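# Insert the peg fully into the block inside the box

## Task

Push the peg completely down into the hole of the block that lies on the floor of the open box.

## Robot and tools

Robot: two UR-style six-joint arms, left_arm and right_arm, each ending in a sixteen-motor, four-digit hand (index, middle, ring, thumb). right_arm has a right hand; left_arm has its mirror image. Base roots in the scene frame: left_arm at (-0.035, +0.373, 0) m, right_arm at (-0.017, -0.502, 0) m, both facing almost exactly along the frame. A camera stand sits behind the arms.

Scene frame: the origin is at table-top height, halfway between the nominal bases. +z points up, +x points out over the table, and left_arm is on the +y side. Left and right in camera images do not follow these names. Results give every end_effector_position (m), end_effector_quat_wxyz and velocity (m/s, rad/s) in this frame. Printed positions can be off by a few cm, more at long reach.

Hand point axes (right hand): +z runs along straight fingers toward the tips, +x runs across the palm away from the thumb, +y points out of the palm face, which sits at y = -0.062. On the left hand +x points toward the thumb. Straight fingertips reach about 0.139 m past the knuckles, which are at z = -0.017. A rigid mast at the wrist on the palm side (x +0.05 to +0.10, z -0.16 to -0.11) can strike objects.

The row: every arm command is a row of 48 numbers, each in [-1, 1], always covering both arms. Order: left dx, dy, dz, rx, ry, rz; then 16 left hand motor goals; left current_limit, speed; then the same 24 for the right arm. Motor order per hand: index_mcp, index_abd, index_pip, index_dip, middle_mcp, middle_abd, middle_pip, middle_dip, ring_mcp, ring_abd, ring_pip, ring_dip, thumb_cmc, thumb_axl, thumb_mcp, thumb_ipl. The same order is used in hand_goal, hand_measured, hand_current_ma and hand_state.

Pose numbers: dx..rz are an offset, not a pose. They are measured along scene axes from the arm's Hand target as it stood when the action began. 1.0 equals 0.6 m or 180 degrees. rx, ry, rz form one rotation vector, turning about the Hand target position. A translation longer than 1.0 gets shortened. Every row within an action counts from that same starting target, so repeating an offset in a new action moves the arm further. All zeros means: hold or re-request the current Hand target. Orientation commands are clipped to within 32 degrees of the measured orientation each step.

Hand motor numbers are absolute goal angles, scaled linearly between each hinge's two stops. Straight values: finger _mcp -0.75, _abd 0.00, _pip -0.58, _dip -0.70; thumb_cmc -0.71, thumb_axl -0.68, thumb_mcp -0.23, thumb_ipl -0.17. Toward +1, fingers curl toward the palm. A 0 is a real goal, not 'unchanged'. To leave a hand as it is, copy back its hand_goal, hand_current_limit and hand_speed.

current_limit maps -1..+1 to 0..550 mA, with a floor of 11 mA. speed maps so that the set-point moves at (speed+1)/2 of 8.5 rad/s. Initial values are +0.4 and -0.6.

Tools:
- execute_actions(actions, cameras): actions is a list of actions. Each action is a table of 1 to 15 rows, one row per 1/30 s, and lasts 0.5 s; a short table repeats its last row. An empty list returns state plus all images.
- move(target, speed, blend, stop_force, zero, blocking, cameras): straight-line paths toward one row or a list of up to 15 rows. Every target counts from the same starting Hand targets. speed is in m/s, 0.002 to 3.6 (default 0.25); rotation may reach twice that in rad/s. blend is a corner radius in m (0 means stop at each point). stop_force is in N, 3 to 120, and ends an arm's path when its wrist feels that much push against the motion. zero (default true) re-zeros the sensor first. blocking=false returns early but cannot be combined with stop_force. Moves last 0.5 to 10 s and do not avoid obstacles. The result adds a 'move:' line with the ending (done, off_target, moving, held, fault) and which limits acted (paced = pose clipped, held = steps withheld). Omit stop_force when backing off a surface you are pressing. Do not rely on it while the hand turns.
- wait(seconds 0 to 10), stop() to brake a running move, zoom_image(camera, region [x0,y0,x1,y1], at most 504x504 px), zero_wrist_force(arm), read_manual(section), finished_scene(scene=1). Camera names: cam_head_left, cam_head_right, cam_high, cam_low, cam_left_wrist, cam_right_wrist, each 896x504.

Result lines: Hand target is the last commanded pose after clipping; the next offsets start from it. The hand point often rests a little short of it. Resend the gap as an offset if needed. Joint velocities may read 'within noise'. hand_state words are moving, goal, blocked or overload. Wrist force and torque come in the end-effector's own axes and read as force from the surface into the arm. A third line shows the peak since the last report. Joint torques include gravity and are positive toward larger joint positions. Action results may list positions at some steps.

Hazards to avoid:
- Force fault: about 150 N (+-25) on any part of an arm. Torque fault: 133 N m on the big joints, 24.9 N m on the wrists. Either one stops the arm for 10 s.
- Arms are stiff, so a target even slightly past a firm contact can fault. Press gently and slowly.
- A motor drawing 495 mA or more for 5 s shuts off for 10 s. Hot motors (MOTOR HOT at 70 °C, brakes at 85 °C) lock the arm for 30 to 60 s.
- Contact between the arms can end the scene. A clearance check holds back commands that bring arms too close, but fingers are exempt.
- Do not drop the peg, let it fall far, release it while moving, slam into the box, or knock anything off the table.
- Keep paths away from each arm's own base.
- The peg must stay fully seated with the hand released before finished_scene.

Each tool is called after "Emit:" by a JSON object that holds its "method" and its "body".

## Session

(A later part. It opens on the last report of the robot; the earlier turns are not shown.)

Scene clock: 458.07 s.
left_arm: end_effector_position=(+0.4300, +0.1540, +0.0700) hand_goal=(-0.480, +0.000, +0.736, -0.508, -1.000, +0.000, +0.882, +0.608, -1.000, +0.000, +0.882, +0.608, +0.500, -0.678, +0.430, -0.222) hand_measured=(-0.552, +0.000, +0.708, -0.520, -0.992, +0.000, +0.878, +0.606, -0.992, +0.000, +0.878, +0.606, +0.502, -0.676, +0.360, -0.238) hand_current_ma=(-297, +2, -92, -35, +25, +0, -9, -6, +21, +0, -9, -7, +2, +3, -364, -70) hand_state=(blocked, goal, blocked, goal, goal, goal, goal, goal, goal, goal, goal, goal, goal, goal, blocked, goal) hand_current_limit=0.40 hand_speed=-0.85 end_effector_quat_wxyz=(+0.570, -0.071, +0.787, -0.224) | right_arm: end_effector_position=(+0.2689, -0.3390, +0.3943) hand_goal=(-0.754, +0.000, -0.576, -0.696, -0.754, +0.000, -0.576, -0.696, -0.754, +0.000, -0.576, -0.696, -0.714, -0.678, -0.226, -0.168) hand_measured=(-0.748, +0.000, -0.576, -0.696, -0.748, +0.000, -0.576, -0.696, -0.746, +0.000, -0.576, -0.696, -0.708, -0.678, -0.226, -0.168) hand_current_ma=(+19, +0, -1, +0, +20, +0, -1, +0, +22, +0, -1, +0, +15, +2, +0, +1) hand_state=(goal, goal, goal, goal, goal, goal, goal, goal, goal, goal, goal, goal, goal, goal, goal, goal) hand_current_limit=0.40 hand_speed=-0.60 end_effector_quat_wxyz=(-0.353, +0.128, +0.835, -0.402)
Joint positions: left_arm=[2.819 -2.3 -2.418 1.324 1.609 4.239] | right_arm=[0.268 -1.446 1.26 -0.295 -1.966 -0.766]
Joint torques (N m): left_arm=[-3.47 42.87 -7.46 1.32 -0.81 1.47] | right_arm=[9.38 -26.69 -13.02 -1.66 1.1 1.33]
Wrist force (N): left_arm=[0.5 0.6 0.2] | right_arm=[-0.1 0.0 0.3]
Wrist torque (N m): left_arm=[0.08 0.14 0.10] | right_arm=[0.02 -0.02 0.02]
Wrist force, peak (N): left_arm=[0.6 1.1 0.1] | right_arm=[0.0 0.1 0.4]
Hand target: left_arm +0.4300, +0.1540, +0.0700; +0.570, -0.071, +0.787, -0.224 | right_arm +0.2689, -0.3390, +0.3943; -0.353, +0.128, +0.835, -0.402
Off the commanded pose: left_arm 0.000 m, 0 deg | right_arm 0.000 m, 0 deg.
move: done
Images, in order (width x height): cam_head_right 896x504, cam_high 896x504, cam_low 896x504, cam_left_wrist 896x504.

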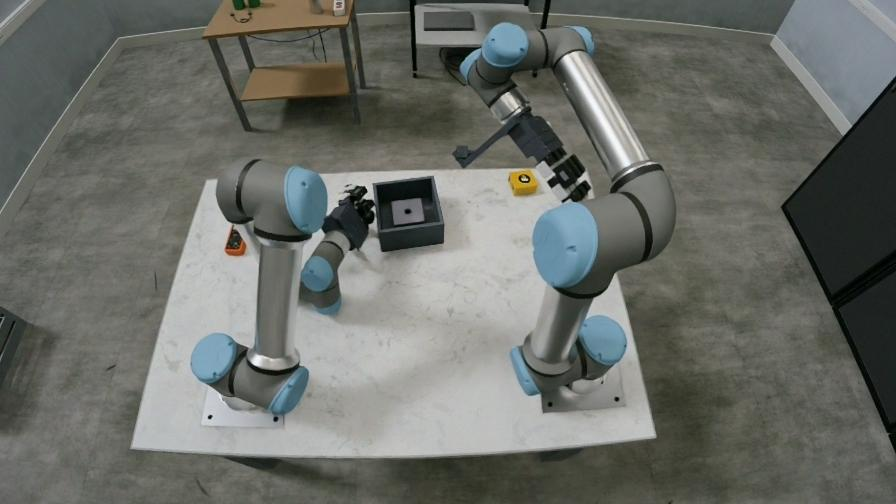

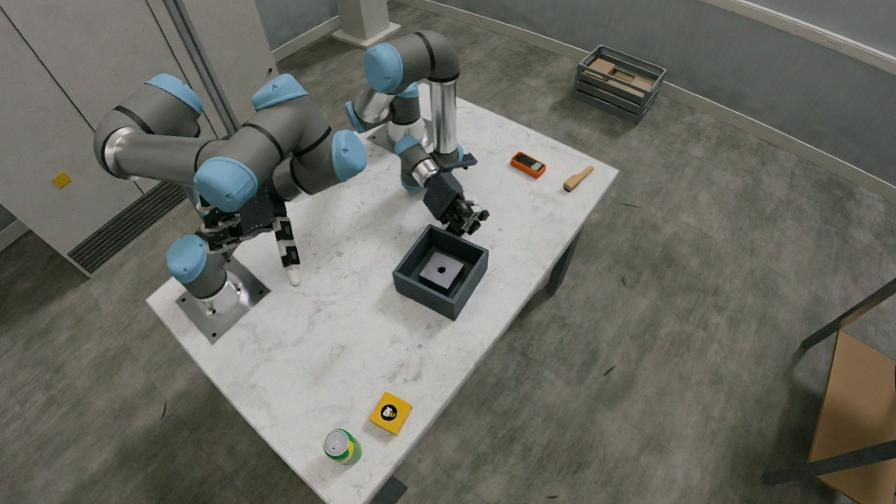

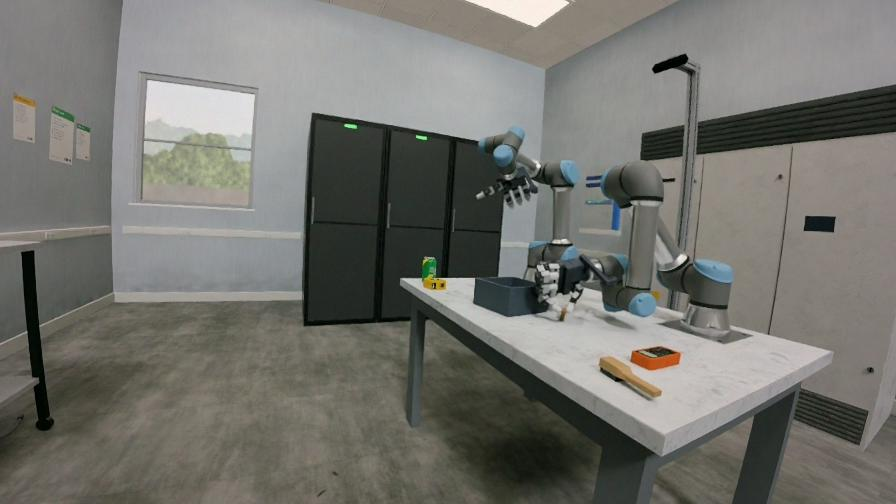

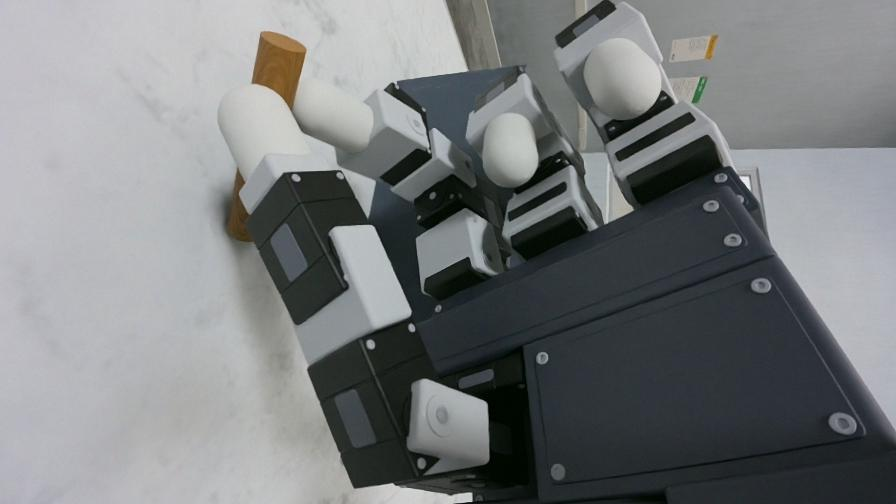

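Emit:
{"method": "move", "body": {"target": [[0,0,0.11,0,0,0,-0.48,0,0.737,-0.507,-1,0,0.883,0.609,-1,0,0.883,0.609,0.5,-0.677,0.43,-0.222,0.4,-0.85,0,0,0,0,0,0,-0.754,0,-0.576,-0.696,-0.754,0,-0.576,-0.696,-0.754,0,-0.576,-0.696,-0.714,-0.678,-0.226,-0.168,0.4,-0.6],[0.0525,-0.0617,0.1317,-0.0528,0.0210,0.2373,-0.48,0,0.737,-0.507,-1,0,0.883,0.609,-1,0,0.883,0.609,0.5,-0.677,0.43,-0.222,0.4,-0.85,0,0,0,0,0,0,-0.754,0,-0.576,-0.696,-0.754,0,-0.576,-0.696,-0.754,0,-0.576,-0.696,-0.714,-0.678,-0.226,-0.168,0.4,-0.6]], "speed": 0.2, "blend": 0.02, "cameras": ["cam_head_left","cam_head_right","cam_low","cam_high","cam_left_wrist"]}}

Emit:
{"method": "zoom_image", "body": {"camera": "cam_low", "region": [460, 200, 600, 340]}}

Emit:
{"method": "zoom_image", "body": {"camera": "cam_high", "region": [380, 150, 520, 330]}}

Scene clock: 581.93 s.
left_arm: end_effector_position=(+0.4420, +0.1396, +0.1412) hand_goal=(-0.480, +0.000, +0.736, -0.508, -1.000, +0.000, +0.882, +0.608, -1.000, +0.000, +0.882, +0.608, +0.500, -0.678, +0.430, -0.222) hand_measured=(-0.550, +0.000, +0.708, -0.520, -0.992, +0.000, +0.878, +0.606, -0.994, +0.000, +0.878, +0.606, +0.500, -0.676, +0.360, -0.240) hand_current_ma=(-292, +2, -94, -36, +21, +0, -8, -6, +18, +0, -8, -6, +0, +3, -360, -74) hand_state=(blocked, goal, blocked, goal, goal, goal, goal, goal, goal, goal, goal, goal, goal, goal, blocked, goal) hand_current_limit=0.40 hand_speed=-0.85 end_effector_quat_wxyz=(+0.584, -0.203, +0.769, -0.165) | right_arm: end_effector_position=(+0.2689, -0.3390, +0.3943) hand_goal=(-0.754, +0.000, -0.576, -0.696, -0.754, +0.000, -0.576, -0.696, -0.754, +0.000, -0.576, -0.696, -0.714, -0.678, -0.226, -0.168) hand_measured=(-0.748, +0.000, -0.576, -0.696, -0.748, +0.000, -0.576, -0.696, -0.746, +0.000, -0.576, -0.696, -0.708, -0.678, -0.226, -0.168) hand_current_ma=(+19, +0, -1, +0, +20, +0, -1, +0, +22, +0, -1, +0, +15, +2, +0, +1) hand_state=(goal, goal, goal, goal, goal, goal, goal, goal, goal, goal, goal, goal, goal, goal, goal, goal) hand_current_limit=0.40 hand_speed=-0.60 end_effector_quat_wxyz=(-0.353, +0.128, +0.835, -0.402)
Joint positions: left_arm=[2.663 -2.08 -2.27 0.912 2.017 4.048] | right_arm=[0.268 -1.446 1.26 -0.295 -1.966 -0.766]
Joint torques (N m): left_arm=[7.7 31.72 -3.63 3.94 -1.87 1.86] | right_arm=[10.29 -26.55 -14.04 -1.65 1 1.15]
Wrist force (N): left_arm=[0.2 0.7 0.2] | right_arm=[-0.1 0.0 0.3]
Wrist torque (N m): left_arm=[0.10 0.19 0.06] | right_arm=[0.01 -0.01 0.01]
Wrist force, peak (N): left_arm=[2.0 1.7 0.7] | right_arm=[-0.1 0.2 0.4]
Hand target: left_arm +0.4420, +0.1396, +0.1412; +0.584, -0.203, +0.769, -0.165 (not the last commanded pose) | right_arm +0.2689, -0.3390, +0.3943; -0.353, +0.128, +0.835, -0.402
Off the commanded pose: left_arm 0.031 m, 27 deg | right_arm 0.000 m, 0 deg.
move: held (left_arm; a check stopped the path); path passed 1 of 2 targets; limits=held
pose unreachable (left arm): on one or more control steps of this call, first in action 0 (counted from 0), this arm could not follow its commanded pose, so it was not sent that pose on those steps. It may still have moved: this result reports where it is.
cause: moving toward the commanded pose would bring two parts of the arm too close to each other (joints 4 (wrist 1) to 6 (wrist 3) lie between them).
Images, in order (width x height): cam_head_left 896x504, cam_head_right 896x504, cam_high 896x504, cam_low 896x504, cam_left_wrist 896x504.

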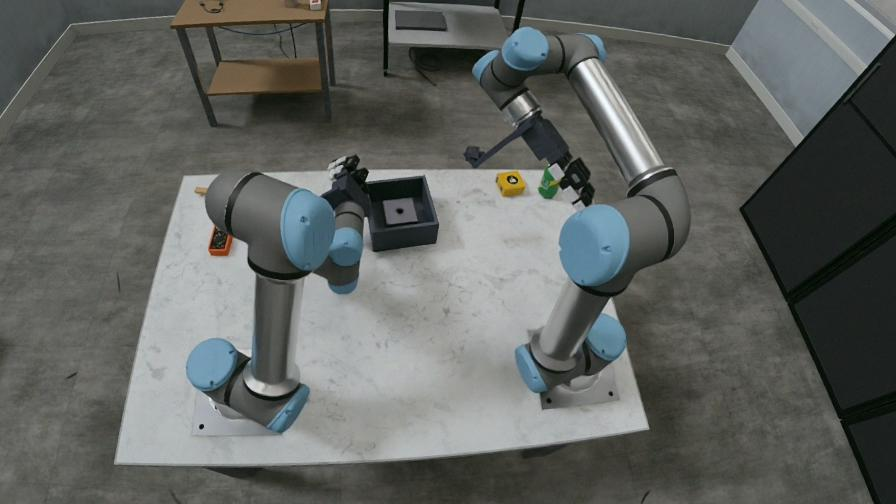

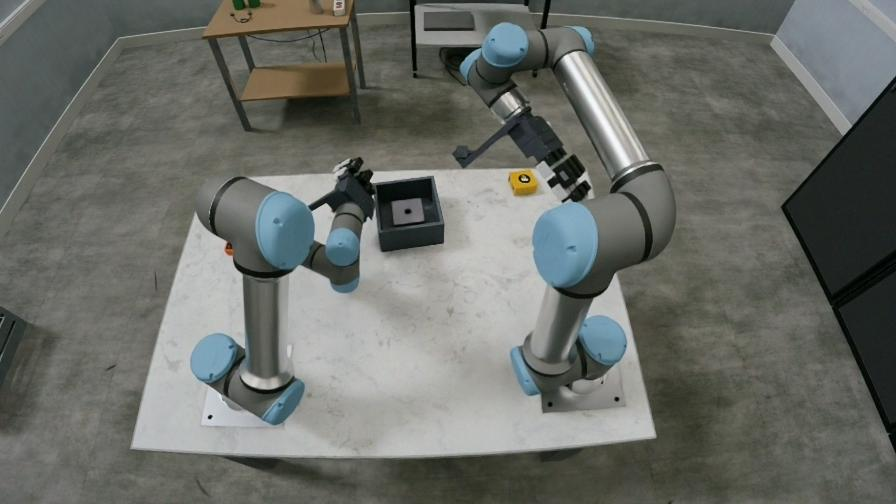

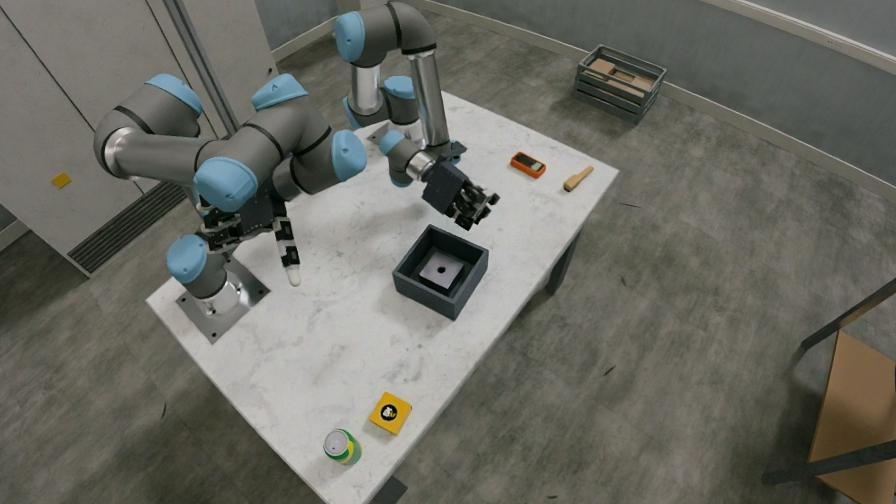

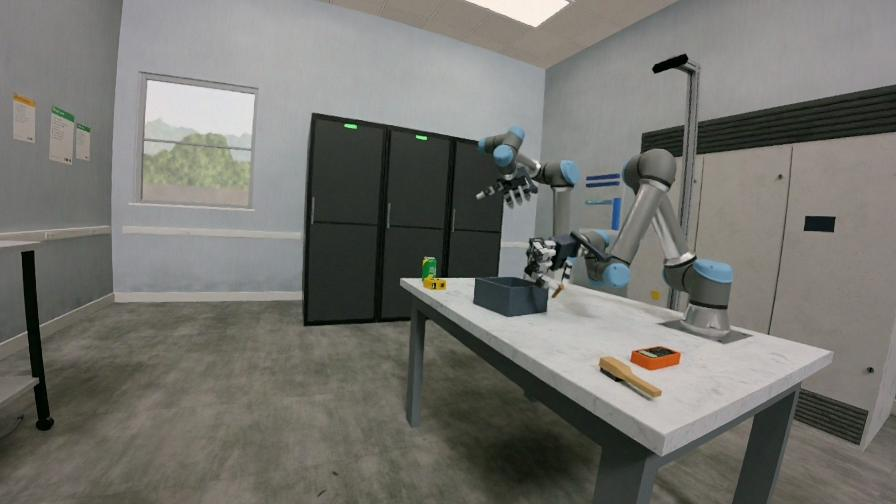

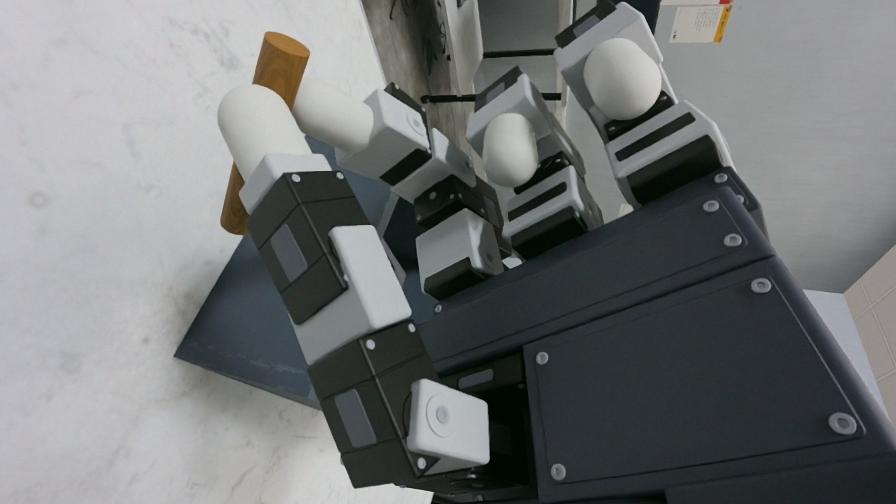

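Scaled by 3.600 from the camera's 896x504 image, which has a finer 1280x720 frame.

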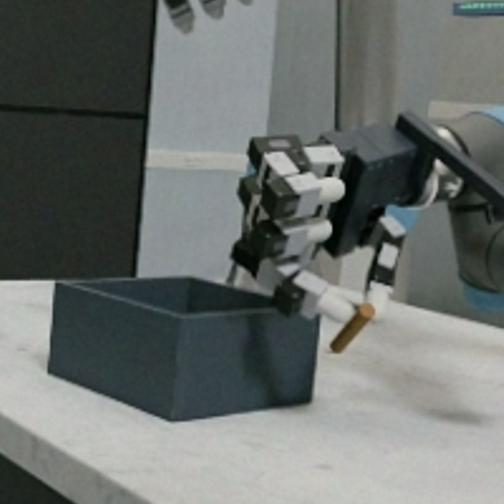

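Scaled by 2.800 from the camera's 896x504 image, which has a finer 1280x720 frame.

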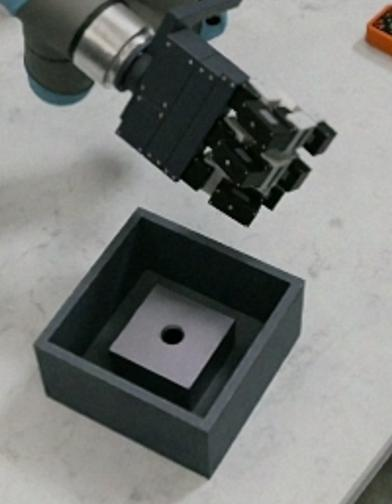

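Emit:
{"method": "zoom_image", "body": {"camera": "cam_left_wrist", "region": [140, 200, 460, 440]}}

Scaled by 1.575 from the camera's 896x504 image, which has a finer 1280x720 frame.

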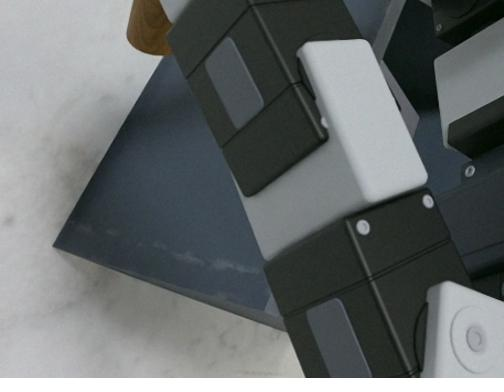

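Emit:
{"method": "move", "body": {"target": [[0,-0.1043,0,0,0,0,-0.48,0,0.737,-0.507,-1,0,0.883,0.609,-1,0,0.883,0.609,0.5,-0.677,0.43,-0.222,0.4,-0.85,0,0,0,0,0,0,-0.754,0,-0.576,-0.696,-0.754,0,-0.576,-0.696,-0.754,0,-0.576,-0.696,-0.714,-0.678,-0.226,-0.168,0.4,-0.6],[0.004,-0.129,0.005,-0.0785,0.0369,0,-0.48,0,0.737,-0.507,-1,0,0.883,0.609,-1,0,0.883,0.609,0.5,-0.677,0.43,-0.222,0.4,-0.85,0,0,0,0,0,0,-0.754,0,-0.576,-0.696,-0.754,0,-0.576,-0.696,-0.754,0,-0.576,-0.696,-0.714,-0.678,-0.226,-0.168,0.4,-0.6]], "speed": [0.1,0.03], "cameras": ["cam_head_right","cam_low","cam_high","cam_left_wrist"]}}

Emit:
{"method": "zoom_image", "body": {"camera": "cam_low", "region": [460, 200, 600, 340]}}

Emit:
{"method": "zoom_image", "body": {"camera": "cam_left_wrist", "region": [120, 0, 440, 240]}}

Scene clock: 633.20 s.
left_arm: end_effector_position=(+0.4418, +0.1278, +0.1413) hand_goal=(-0.480, +0.000, +0.736, -0.508, -1.000, +0.000, +0.882, +0.608, -1.000, +0.000, +0.882, +0.608, +0.500, -0.678, +0.430, -0.222) hand_measured=(-0.550, +0.000, +0.706, -0.520, -0.994, +0.000, +0.878, +0.606, -0.996, +0.000, +0.878, +0.606, +0.500, -0.678, +0.362, -0.240) hand_current_ma=(-289, +1, -97, -37, +16, +0, -8, -6, +13, +0, -7, -6, +0, +2, -356, -78) hand_state=(blocked, goal, blocked, goal, goal, goal, goal, goal, goal, goal, goal, goal, goal, goal, blocked, goal) hand_current_limit=0.40 hand_speed=-0.85 end_effector_quat_wxyz=(+0.584, -0.203, +0.769, -0.165) | right_arm: end_effector_position=(+0.2689, -0.3390, +0.3943) hand_goal=(-0.754, +0.000, -0.576, -0.696, -0.754, +0.000, -0.576, -0.696, -0.754, +0.000, -0.576, -0.696, -0.714, -0.678, -0.226, -0.168) hand_measured=(-0.748, +0.000, -0.576, -0.696, -0.748, +0.000, -0.576, -0.696, -0.746, +0.000, -0.576, -0.696, -0.708, -0.678, -0.226, -0.168) hand_current_ma=(+19, +0, -1, +0, +20, +0, -1, +0, +22, +0, -1, +0, +15, +2, +0, +1) hand_state=(goal, goal, goal, goal, goal, goal, goal, goal, goal, goal, goal, goal, goal, goal, goal, goal) hand_current_limit=0.40 hand_speed=-0.60 end_effector_quat_wxyz=(-0.353, +0.128, +0.835, -0.402)
Joint positions: left_arm=[2.636 -2.089 -2.247 0.894 2.042 4.04] | right_arm=[0.268 -1.446 1.26 -0.295 -1.966 -0.766]
Joint torques (N m): left_arm=[8.62 39.12 -2.49 4.09 -1.76 1.06] | right_arm=[8.48 -28.1 -14.05 -1.96 1.21 1.28]
Wrist force (N): left_arm=[0.5 -0.2 0.0] | right_arm=[0.0 0.1 0.1]
Wrist torque (N m): left_arm=[-0.01 0.14 0.15] | right_arm=[0.03 -0.03 0.04]
Wrist force, peak (N): left_arm=[1.5 -2.4 0.0] | right_arm=[-0.3 0.3 0.4]
Hand target: left_arm +0.4417, +0.1278, +0.1413; +0.584, -0.203, +0.769, -0.165 (not the last commanded pose) | right_arm +0.2689, -0.3390, +0.3943; -0.353, +0.128, +0.835, -0.402
Off the commanded pose: left_arm 0.066 m, 16 deg | right_arm 0.000 m, 0 deg.
move: held (left_arm; a check stopped the path); path passed 0 of 2 targets; limits=held
pose unreachable (left arm): on one or more control steps of this call, first in action 0 (counted from 0), this arm could not follow its commanded pose, so it was not sent that pose on those steps. It may still have moved: this result reports where it is.
cause: moving toward the commanded pose would bring two parts of the arm too close to each other (joints 4 (wrist 1) to 6 (wrist 3) lie between them).
Images, in order (width x height): cam_head_right 896x504, cam_high 896x504, cam_low 896x504, cam_left_wrist 896x504.

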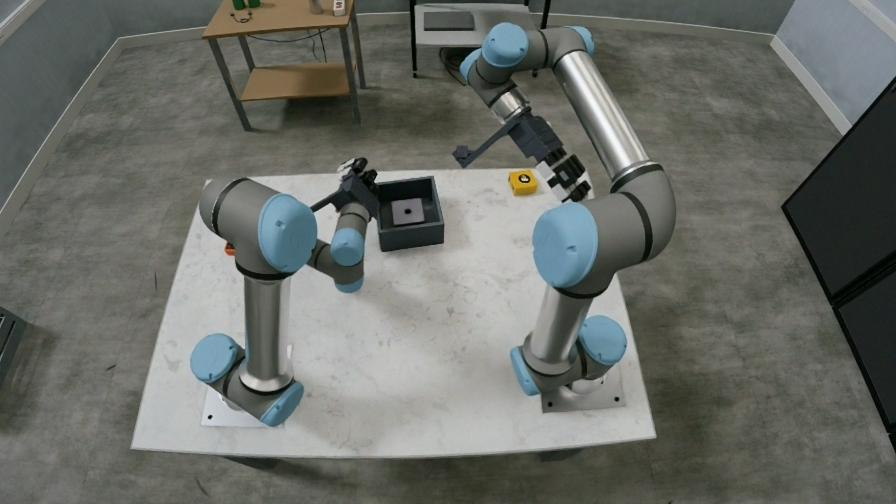

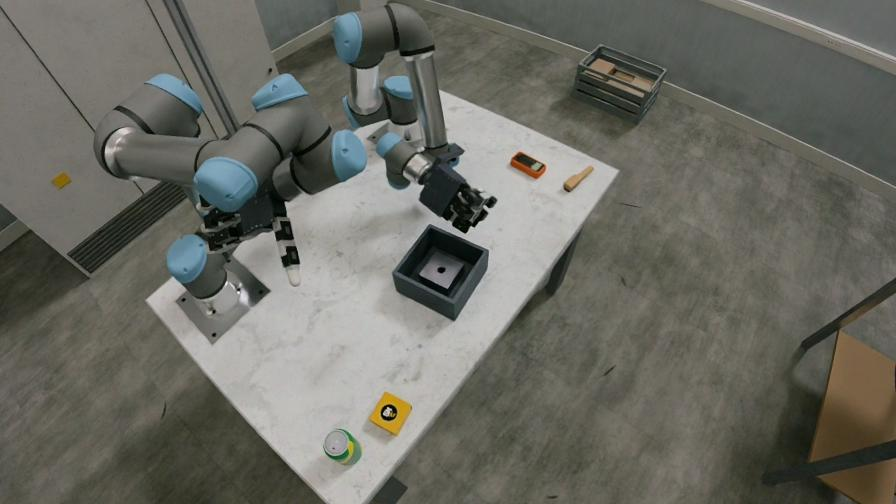

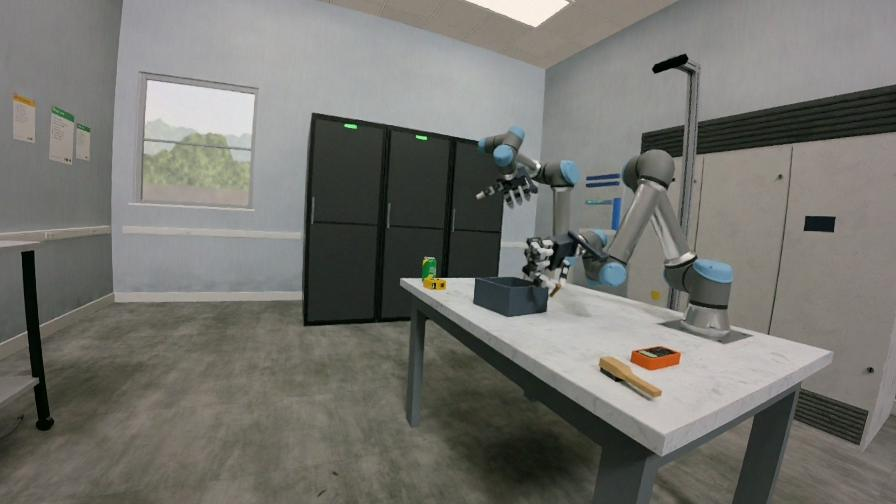

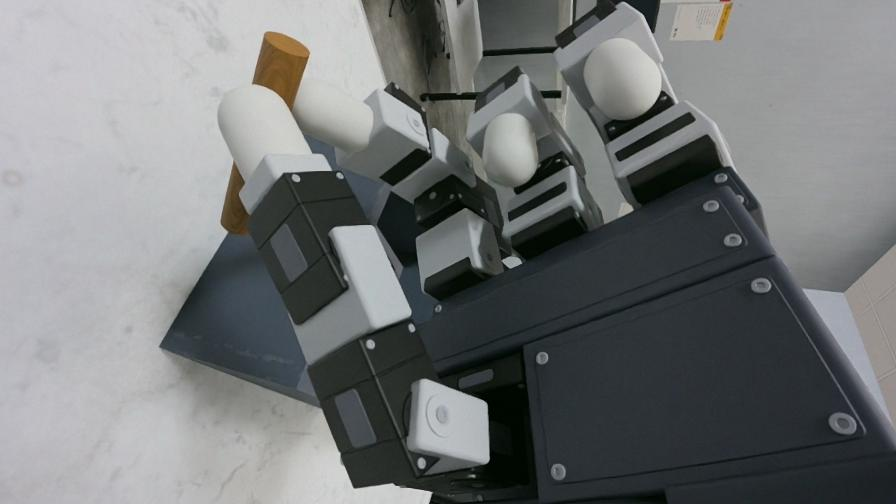

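Scaled by 3.600 from the camera's 896x504 image, which has a finer 1280x720 frame.

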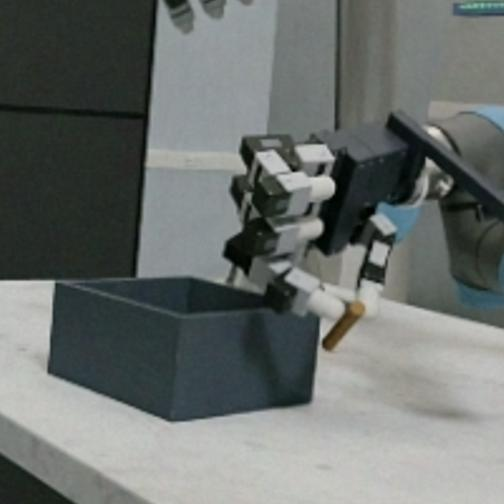

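Scaled by 1.575 from the camera's 896x504 image, which has a finer 1280x720 frame.

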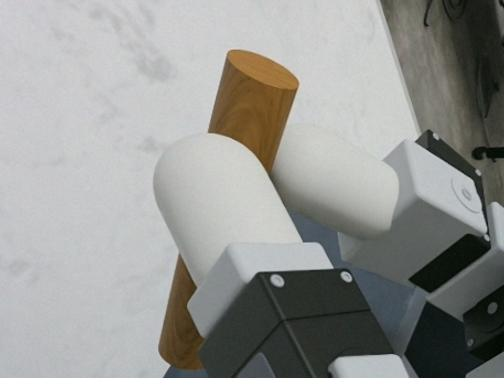

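Emit:
{"method": "move", "body": {"target": [0.0438,-0.0763,0.0012,-0.0254,0.0239,-0.0911,-0.48,0,0.737,-0.507,-1,0,0.883,0.609,-1,0,0.883,0.609,0.5,-0.677,0.43,-0.222,0.4,-0.85,0,0,0,0,0,0,-0.754,0,-0.576,-0.696,-0.754,0,-0.576,-0.696,-0.754,0,-0.576,-0.696,-0.714,-0.678,-0.226,-0.168,0.4,-0.6], "speed": 0.1, "cameras": ["cam_head_right","cam_low","cam_high","cam_left_wrist"]}}

Emit:
{"method": "zoom_image", "body": {"camera": "cam_low", "region": [460, 200, 600, 340]}}

Emit:
{"method": "zoom_image", "body": {"camera": "cam_left_wrist", "region": [120, 0, 440, 240]}}

Scene clock: 654.23 s.
left_arm: end_effector_position=(+0.4681, +0.0821, +0.1422) hand_goal=(-0.480, +0.000, +0.736, -0.508, -1.000, +0.000, +0.882, +0.608, -1.000, +0.000, +0.882, +0.608, +0.500, -0.678, +0.430, -0.222) hand_measured=(-0.550, +0.000, +0.706, -0.520, -0.994, +0.000, +0.878, +0.606, -0.996, +0.000, +0.878, +0.606, +0.500, -0.678, +0.362, -0.240) hand_current_ma=(-289, +1, -97, -37, +16, +0, -8, -6, +13, +0, -7, -6, +0, +2, -356, -78) hand_state=(blocked, goal, blocked, goal, goal, goal, goal, goal, goal, goal, goal, goal, goal, goal, blocked, goal) hand_current_limit=0.40 hand_speed=-0.85 end_effector_quat_wxyz=(+0.517, -0.120, +0.804, -0.269) | right_arm: end_effector_position=(+0.2689, -0.3390, +0.3943) hand_goal=(-0.754, +0.000, -0.576, -0.696, -0.754, +0.000, -0.576, -0.696, -0.754, +0.000, -0.576, -0.696, -0.714, -0.678, -0.226, -0.168) hand_measured=(-0.748, +0.000, -0.576, -0.696, -0.748, +0.000, -0.576, -0.696, -0.746, +0.000, -0.576, -0.696, -0.708, -0.678, -0.226, -0.168) hand_current_ma=(+19, +0, -1, +0, +20, +0, -1, +0, +22, +0, -1, +0, +15, +2, +0, +1) hand_state=(goal, goal, goal, goal, goal, goal, goal, goal, goal, goal, goal, goal, goal, goal, goal, goal) hand_current_limit=0.40 hand_speed=-0.60 end_effector_quat_wxyz=(-0.353, +0.128, +0.835, -0.402)
Joint positions: left_arm=[2.725 -2.038 -2.241 0.81 1.654 4.056] | right_arm=[0.268 -1.446 1.26 -0.295 -1.966 -0.766]
Joint torques (N m): left_arm=[-8.08 23.76 2.41 4 -1.46 -1.64] | right_arm=[8.71 -28.66 -13.25 -1.72 0.94 0.92]
Wrist force (N): left_arm=[0.2 -0.2 0.1] | right_arm=[0.0 0.0 0.2]
Wrist torque (N m): left_arm=[-0.03 0.16 0.01] | right_arm=[0.02 -0.03 0.02]
Wrist force, peak (N): left_arm=[0.7 -0.5 0.1] | right_arm=[-0.3 0.2 0.4]
Hand target: left_arm +0.4680, +0.0820, +0.1420; +0.517, -0.120, +0.804, -0.269 | right_arm +0.2689, -0.3390, +0.3943; -0.353, +0.128, +0.835, -0.402
Off the commanded pose: left_arm 0.000 m, 0 deg | right_arm 0.000 m, 0 deg.
move: done
Images, in order (width x height): cam_head_right 896x504, cam_high 896x504, cam_low 896x504, cam_left_wrist 896x504.

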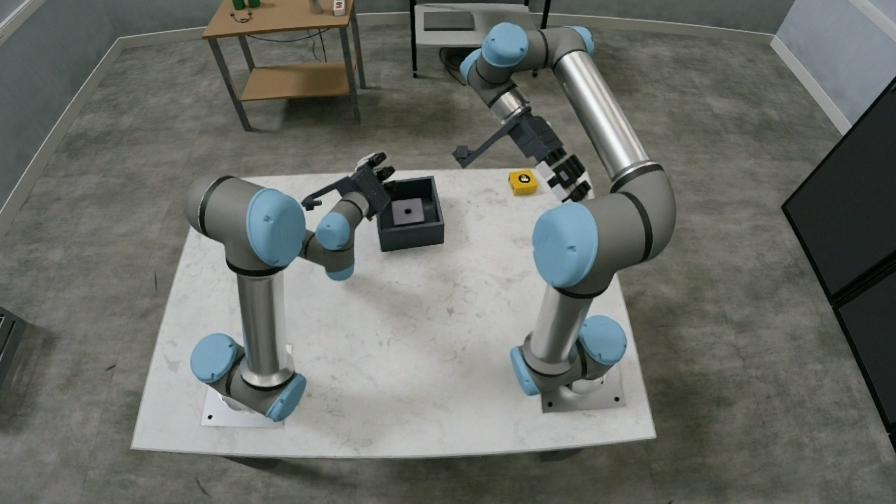

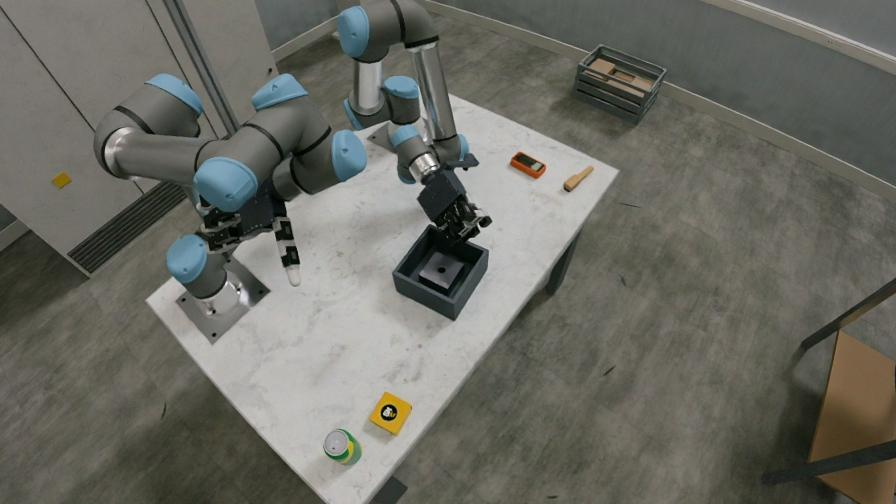

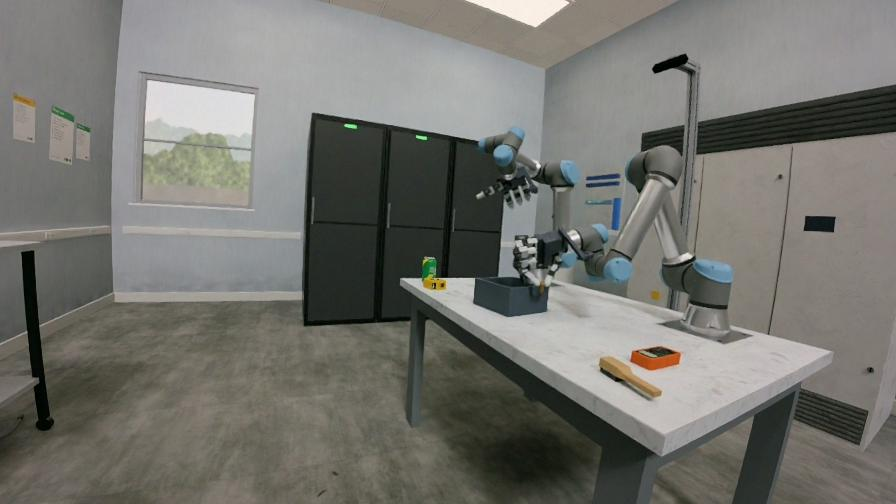

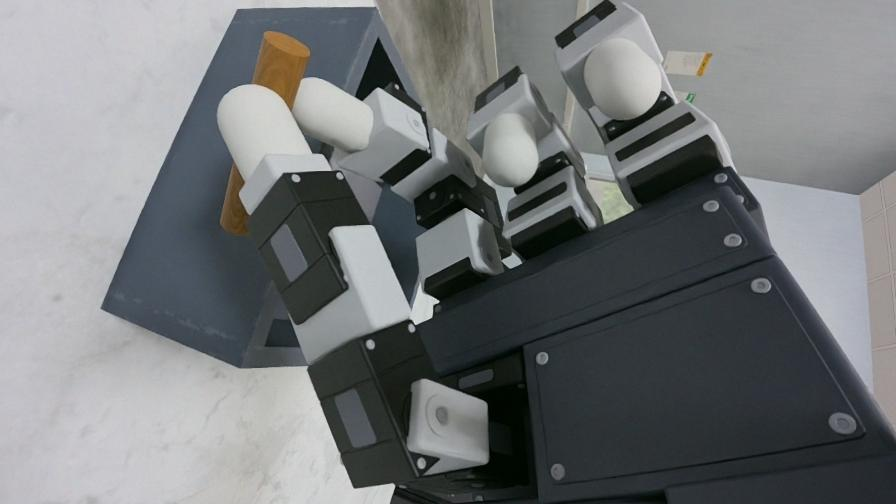

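Scaled by 3.600 from the camera's 896x504 image, which has a finer 1280x720 frame.

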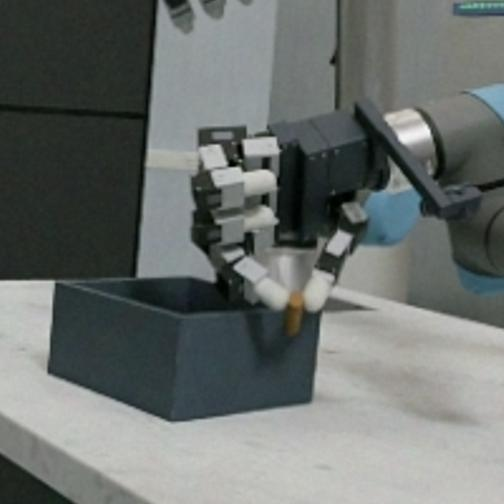

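Scaled by 1.575 from the camera's 896x504 image, which has a finer 1280x720 frame.

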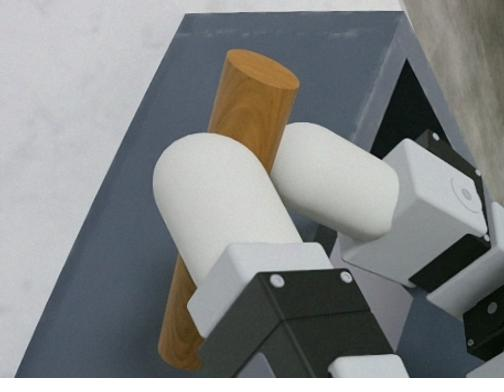

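Emit:
{"method": "move", "body": {"target": [0.011,-0.051,0.0032,-0.1018,0.0944,0,-0.48,0,0.737,-0.507,-1,0,0.883,0.609,-1,0,0.883,0.609,0.5,-0.677,0.43,-0.222,0.4,-0.85,0,0,0,0,0,0,-0.754,0,-0.576,-0.696,-0.754,0,-0.576,-0.696,-0.754,0,-0.576,-0.696,-0.714,-0.678,-0.226,-0.168,0.4,-0.6], "speed": 0.03, "cameras": ["cam_head_right","cam_low","cam_high","cam_left_wrist"]}}

Emit:
{"method": "zoom_image", "body": {"camera": "cam_low", "region": [460, 200, 600, 340]}}

Emit:
{"method": "zoom_image", "body": {"camera": "cam_left_wrist", "region": [120, 0, 440, 240]}}

Scene clock: 682.13 s.
left_arm: end_effector_position=(+0.4747, +0.0514, +0.1440) hand_goal=(-0.480, +0.000, +0.736, -0.508, -1.000, +0.000, +0.882, +0.608, -1.000, +0.000, +0.882, +0.608, +0.500, -0.678, +0.430, -0.222) hand_measured=(-0.548, +0.000, +0.706, -0.520, -0.994, +0.000, +0.878, +0.606, -0.996, +0.000, +0.878, +0.606, +0.502, -0.676, +0.366, -0.240) hand_current_ma=(-279, +1, -97, -37, +16, +0, -8, -6, +13, +0, -7, -6, +6, +4, -328, -78) hand_state=(blocked, goal, blocked, goal, goal, goal, goal, goal, goal, goal, goal, goal, goal, goal, blocked, goal) hand_current_limit=0.40 hand_speed=-0.85 end_effector_quat_wxyz=(+0.367, -0.239, +0.818, -0.373) end_effector_velocity=(+0.001, +0.000, +0.001) end_effector_angular_velocity=(+0.004, -0.005, -0.001) | right_arm: end_effector_position=(+0.2689, -0.3390, +0.3943) hand_goal=(-0.754, +0.000, -0.576, -0.696, -0.754, +0.000, -0.576, -0.696, -0.754, +0.000, -0.576, -0.696, -0.714, -0.678, -0.226, -0.168) hand_measured=(-0.748, +0.000, -0.576, -0.696, -0.748, +0.000, -0.576, -0.696, -0.746, +0.000, -0.576, -0.696, -0.708, -0.678, -0.226, -0.168) hand_current_ma=(+19, +0, -1, +0, +20, +0, -1, +0, +22, +0, -1, +0, +15, +2, +0, +1) hand_state=(goal, goal, goal, goal, goal, goal, goal, goal, goal, goal, goal, goal, goal, goal, goal, goal) hand_current_limit=0.40 hand_speed=-0.60 end_effector_quat_wxyz=(-0.353, +0.128, +0.835, -0.402)
Joint positions: left_arm=[2.823 -1.935 -2.178 0.495 1.403 3.721] | right_arm=[0.268 -1.446 1.26 -0.295 -1.966 -0.766]
Joint velocities: left_arm=[-0.001 -0.001 0 0.003 0.002 0.006] | right_arm=[within noise]
Joint torques (N m): left_arm=[-1.44 35.62 21.97 4.81 1.98 1.38] | right_arm=[8.82 -30.39 -12.91 -1.96 0.95 1]
Wrist force (N): left_arm=[0.3 -0.7 0.3] | right_arm=[0.1 0.1 0.1]
Wrist torque (N m): left_arm=[-0.18 0.08 0.17] | right_arm=[0.04 -0.04 0.04]
Wrist force, peak (N): left_arm=[0.4 -0.7 0.7] | right_arm=[-0.3 0.3 0.2]
Hand target: left_arm +0.4746, +0.0514, +0.1439; +0.367, -0.239, +0.818, -0.372 | right_arm +0.2689, -0.3390, +0.3943; -0.353, +0.128, +0.835, -0.402
Off the commanded pose: left_arm 0.000 m, 0 deg | right_arm 0.000 m, 0 deg.
move: done
Images, in order (width x height): cam_head_right 896x504, cam_high 896x504, cam_low 896x504, cam_left_wrist 896x504.

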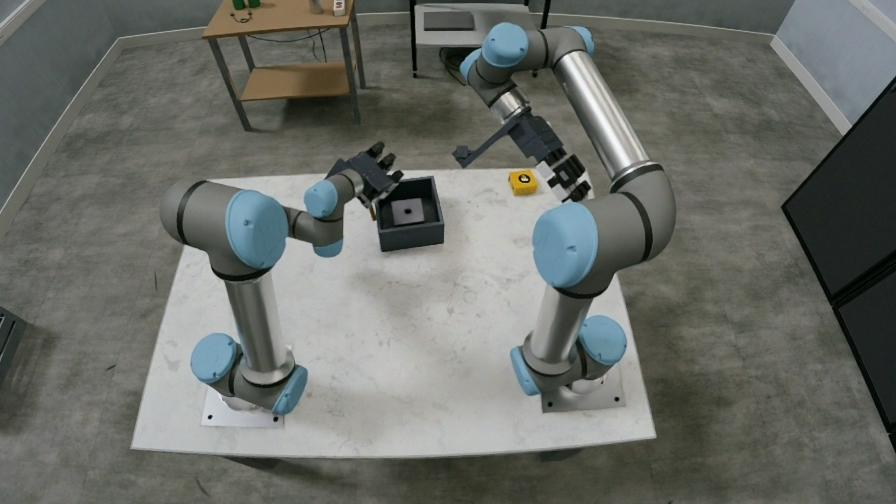

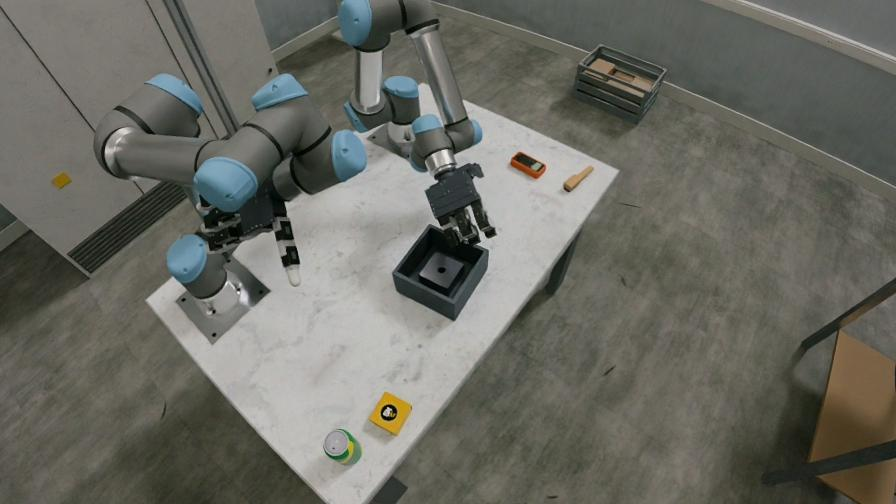

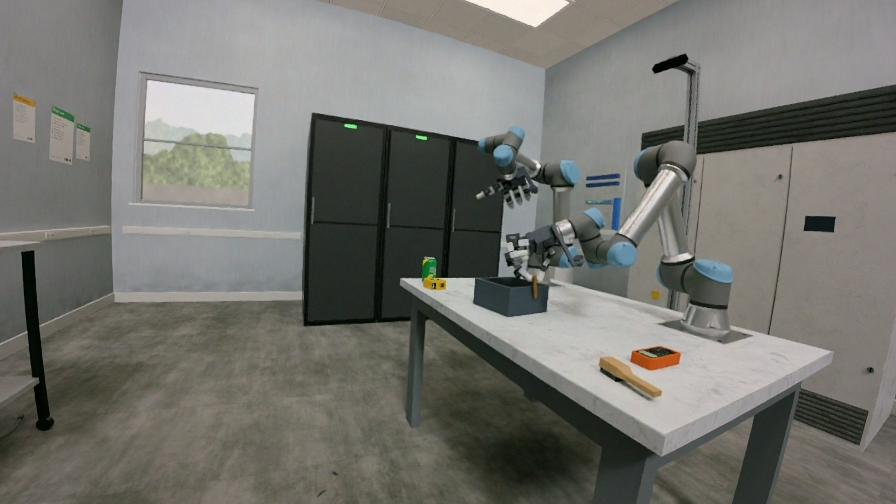

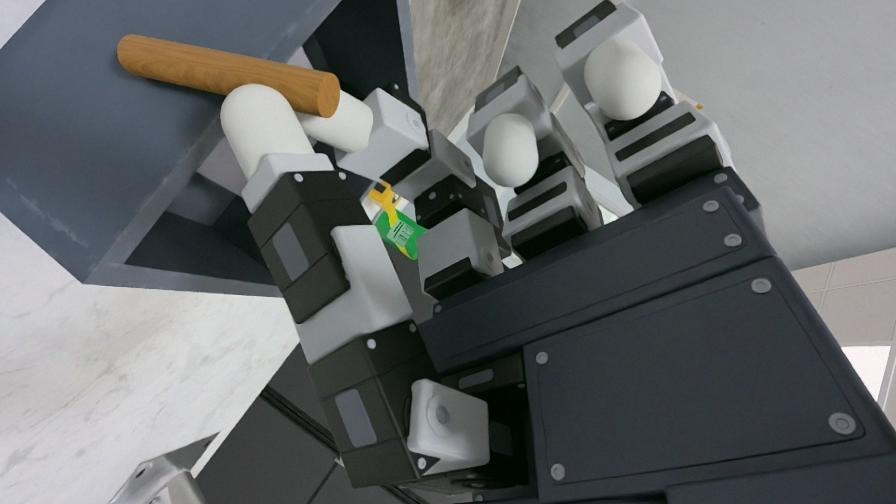

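Scaled by 3.600 from the camera's 896x504 image, which has a finer 1280x720 frame.

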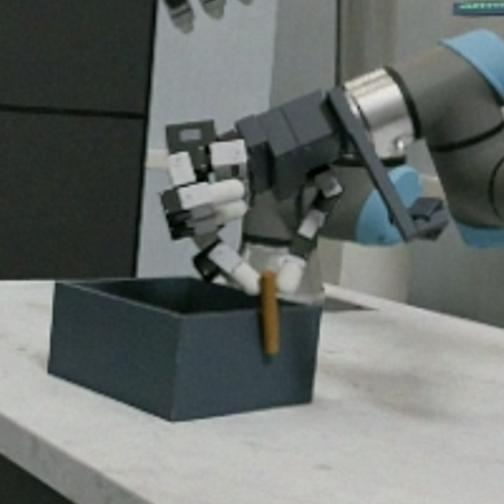

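Scaled by 1.575 from the camera's 896x504 image, which has a finer 1280x720 frame.

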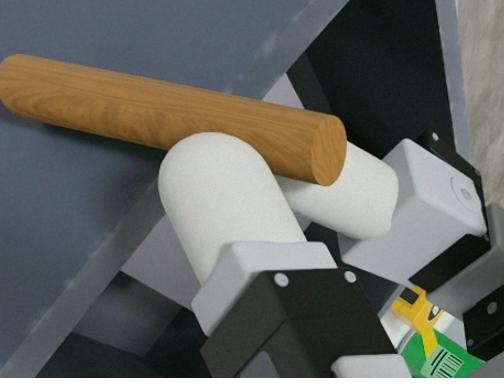

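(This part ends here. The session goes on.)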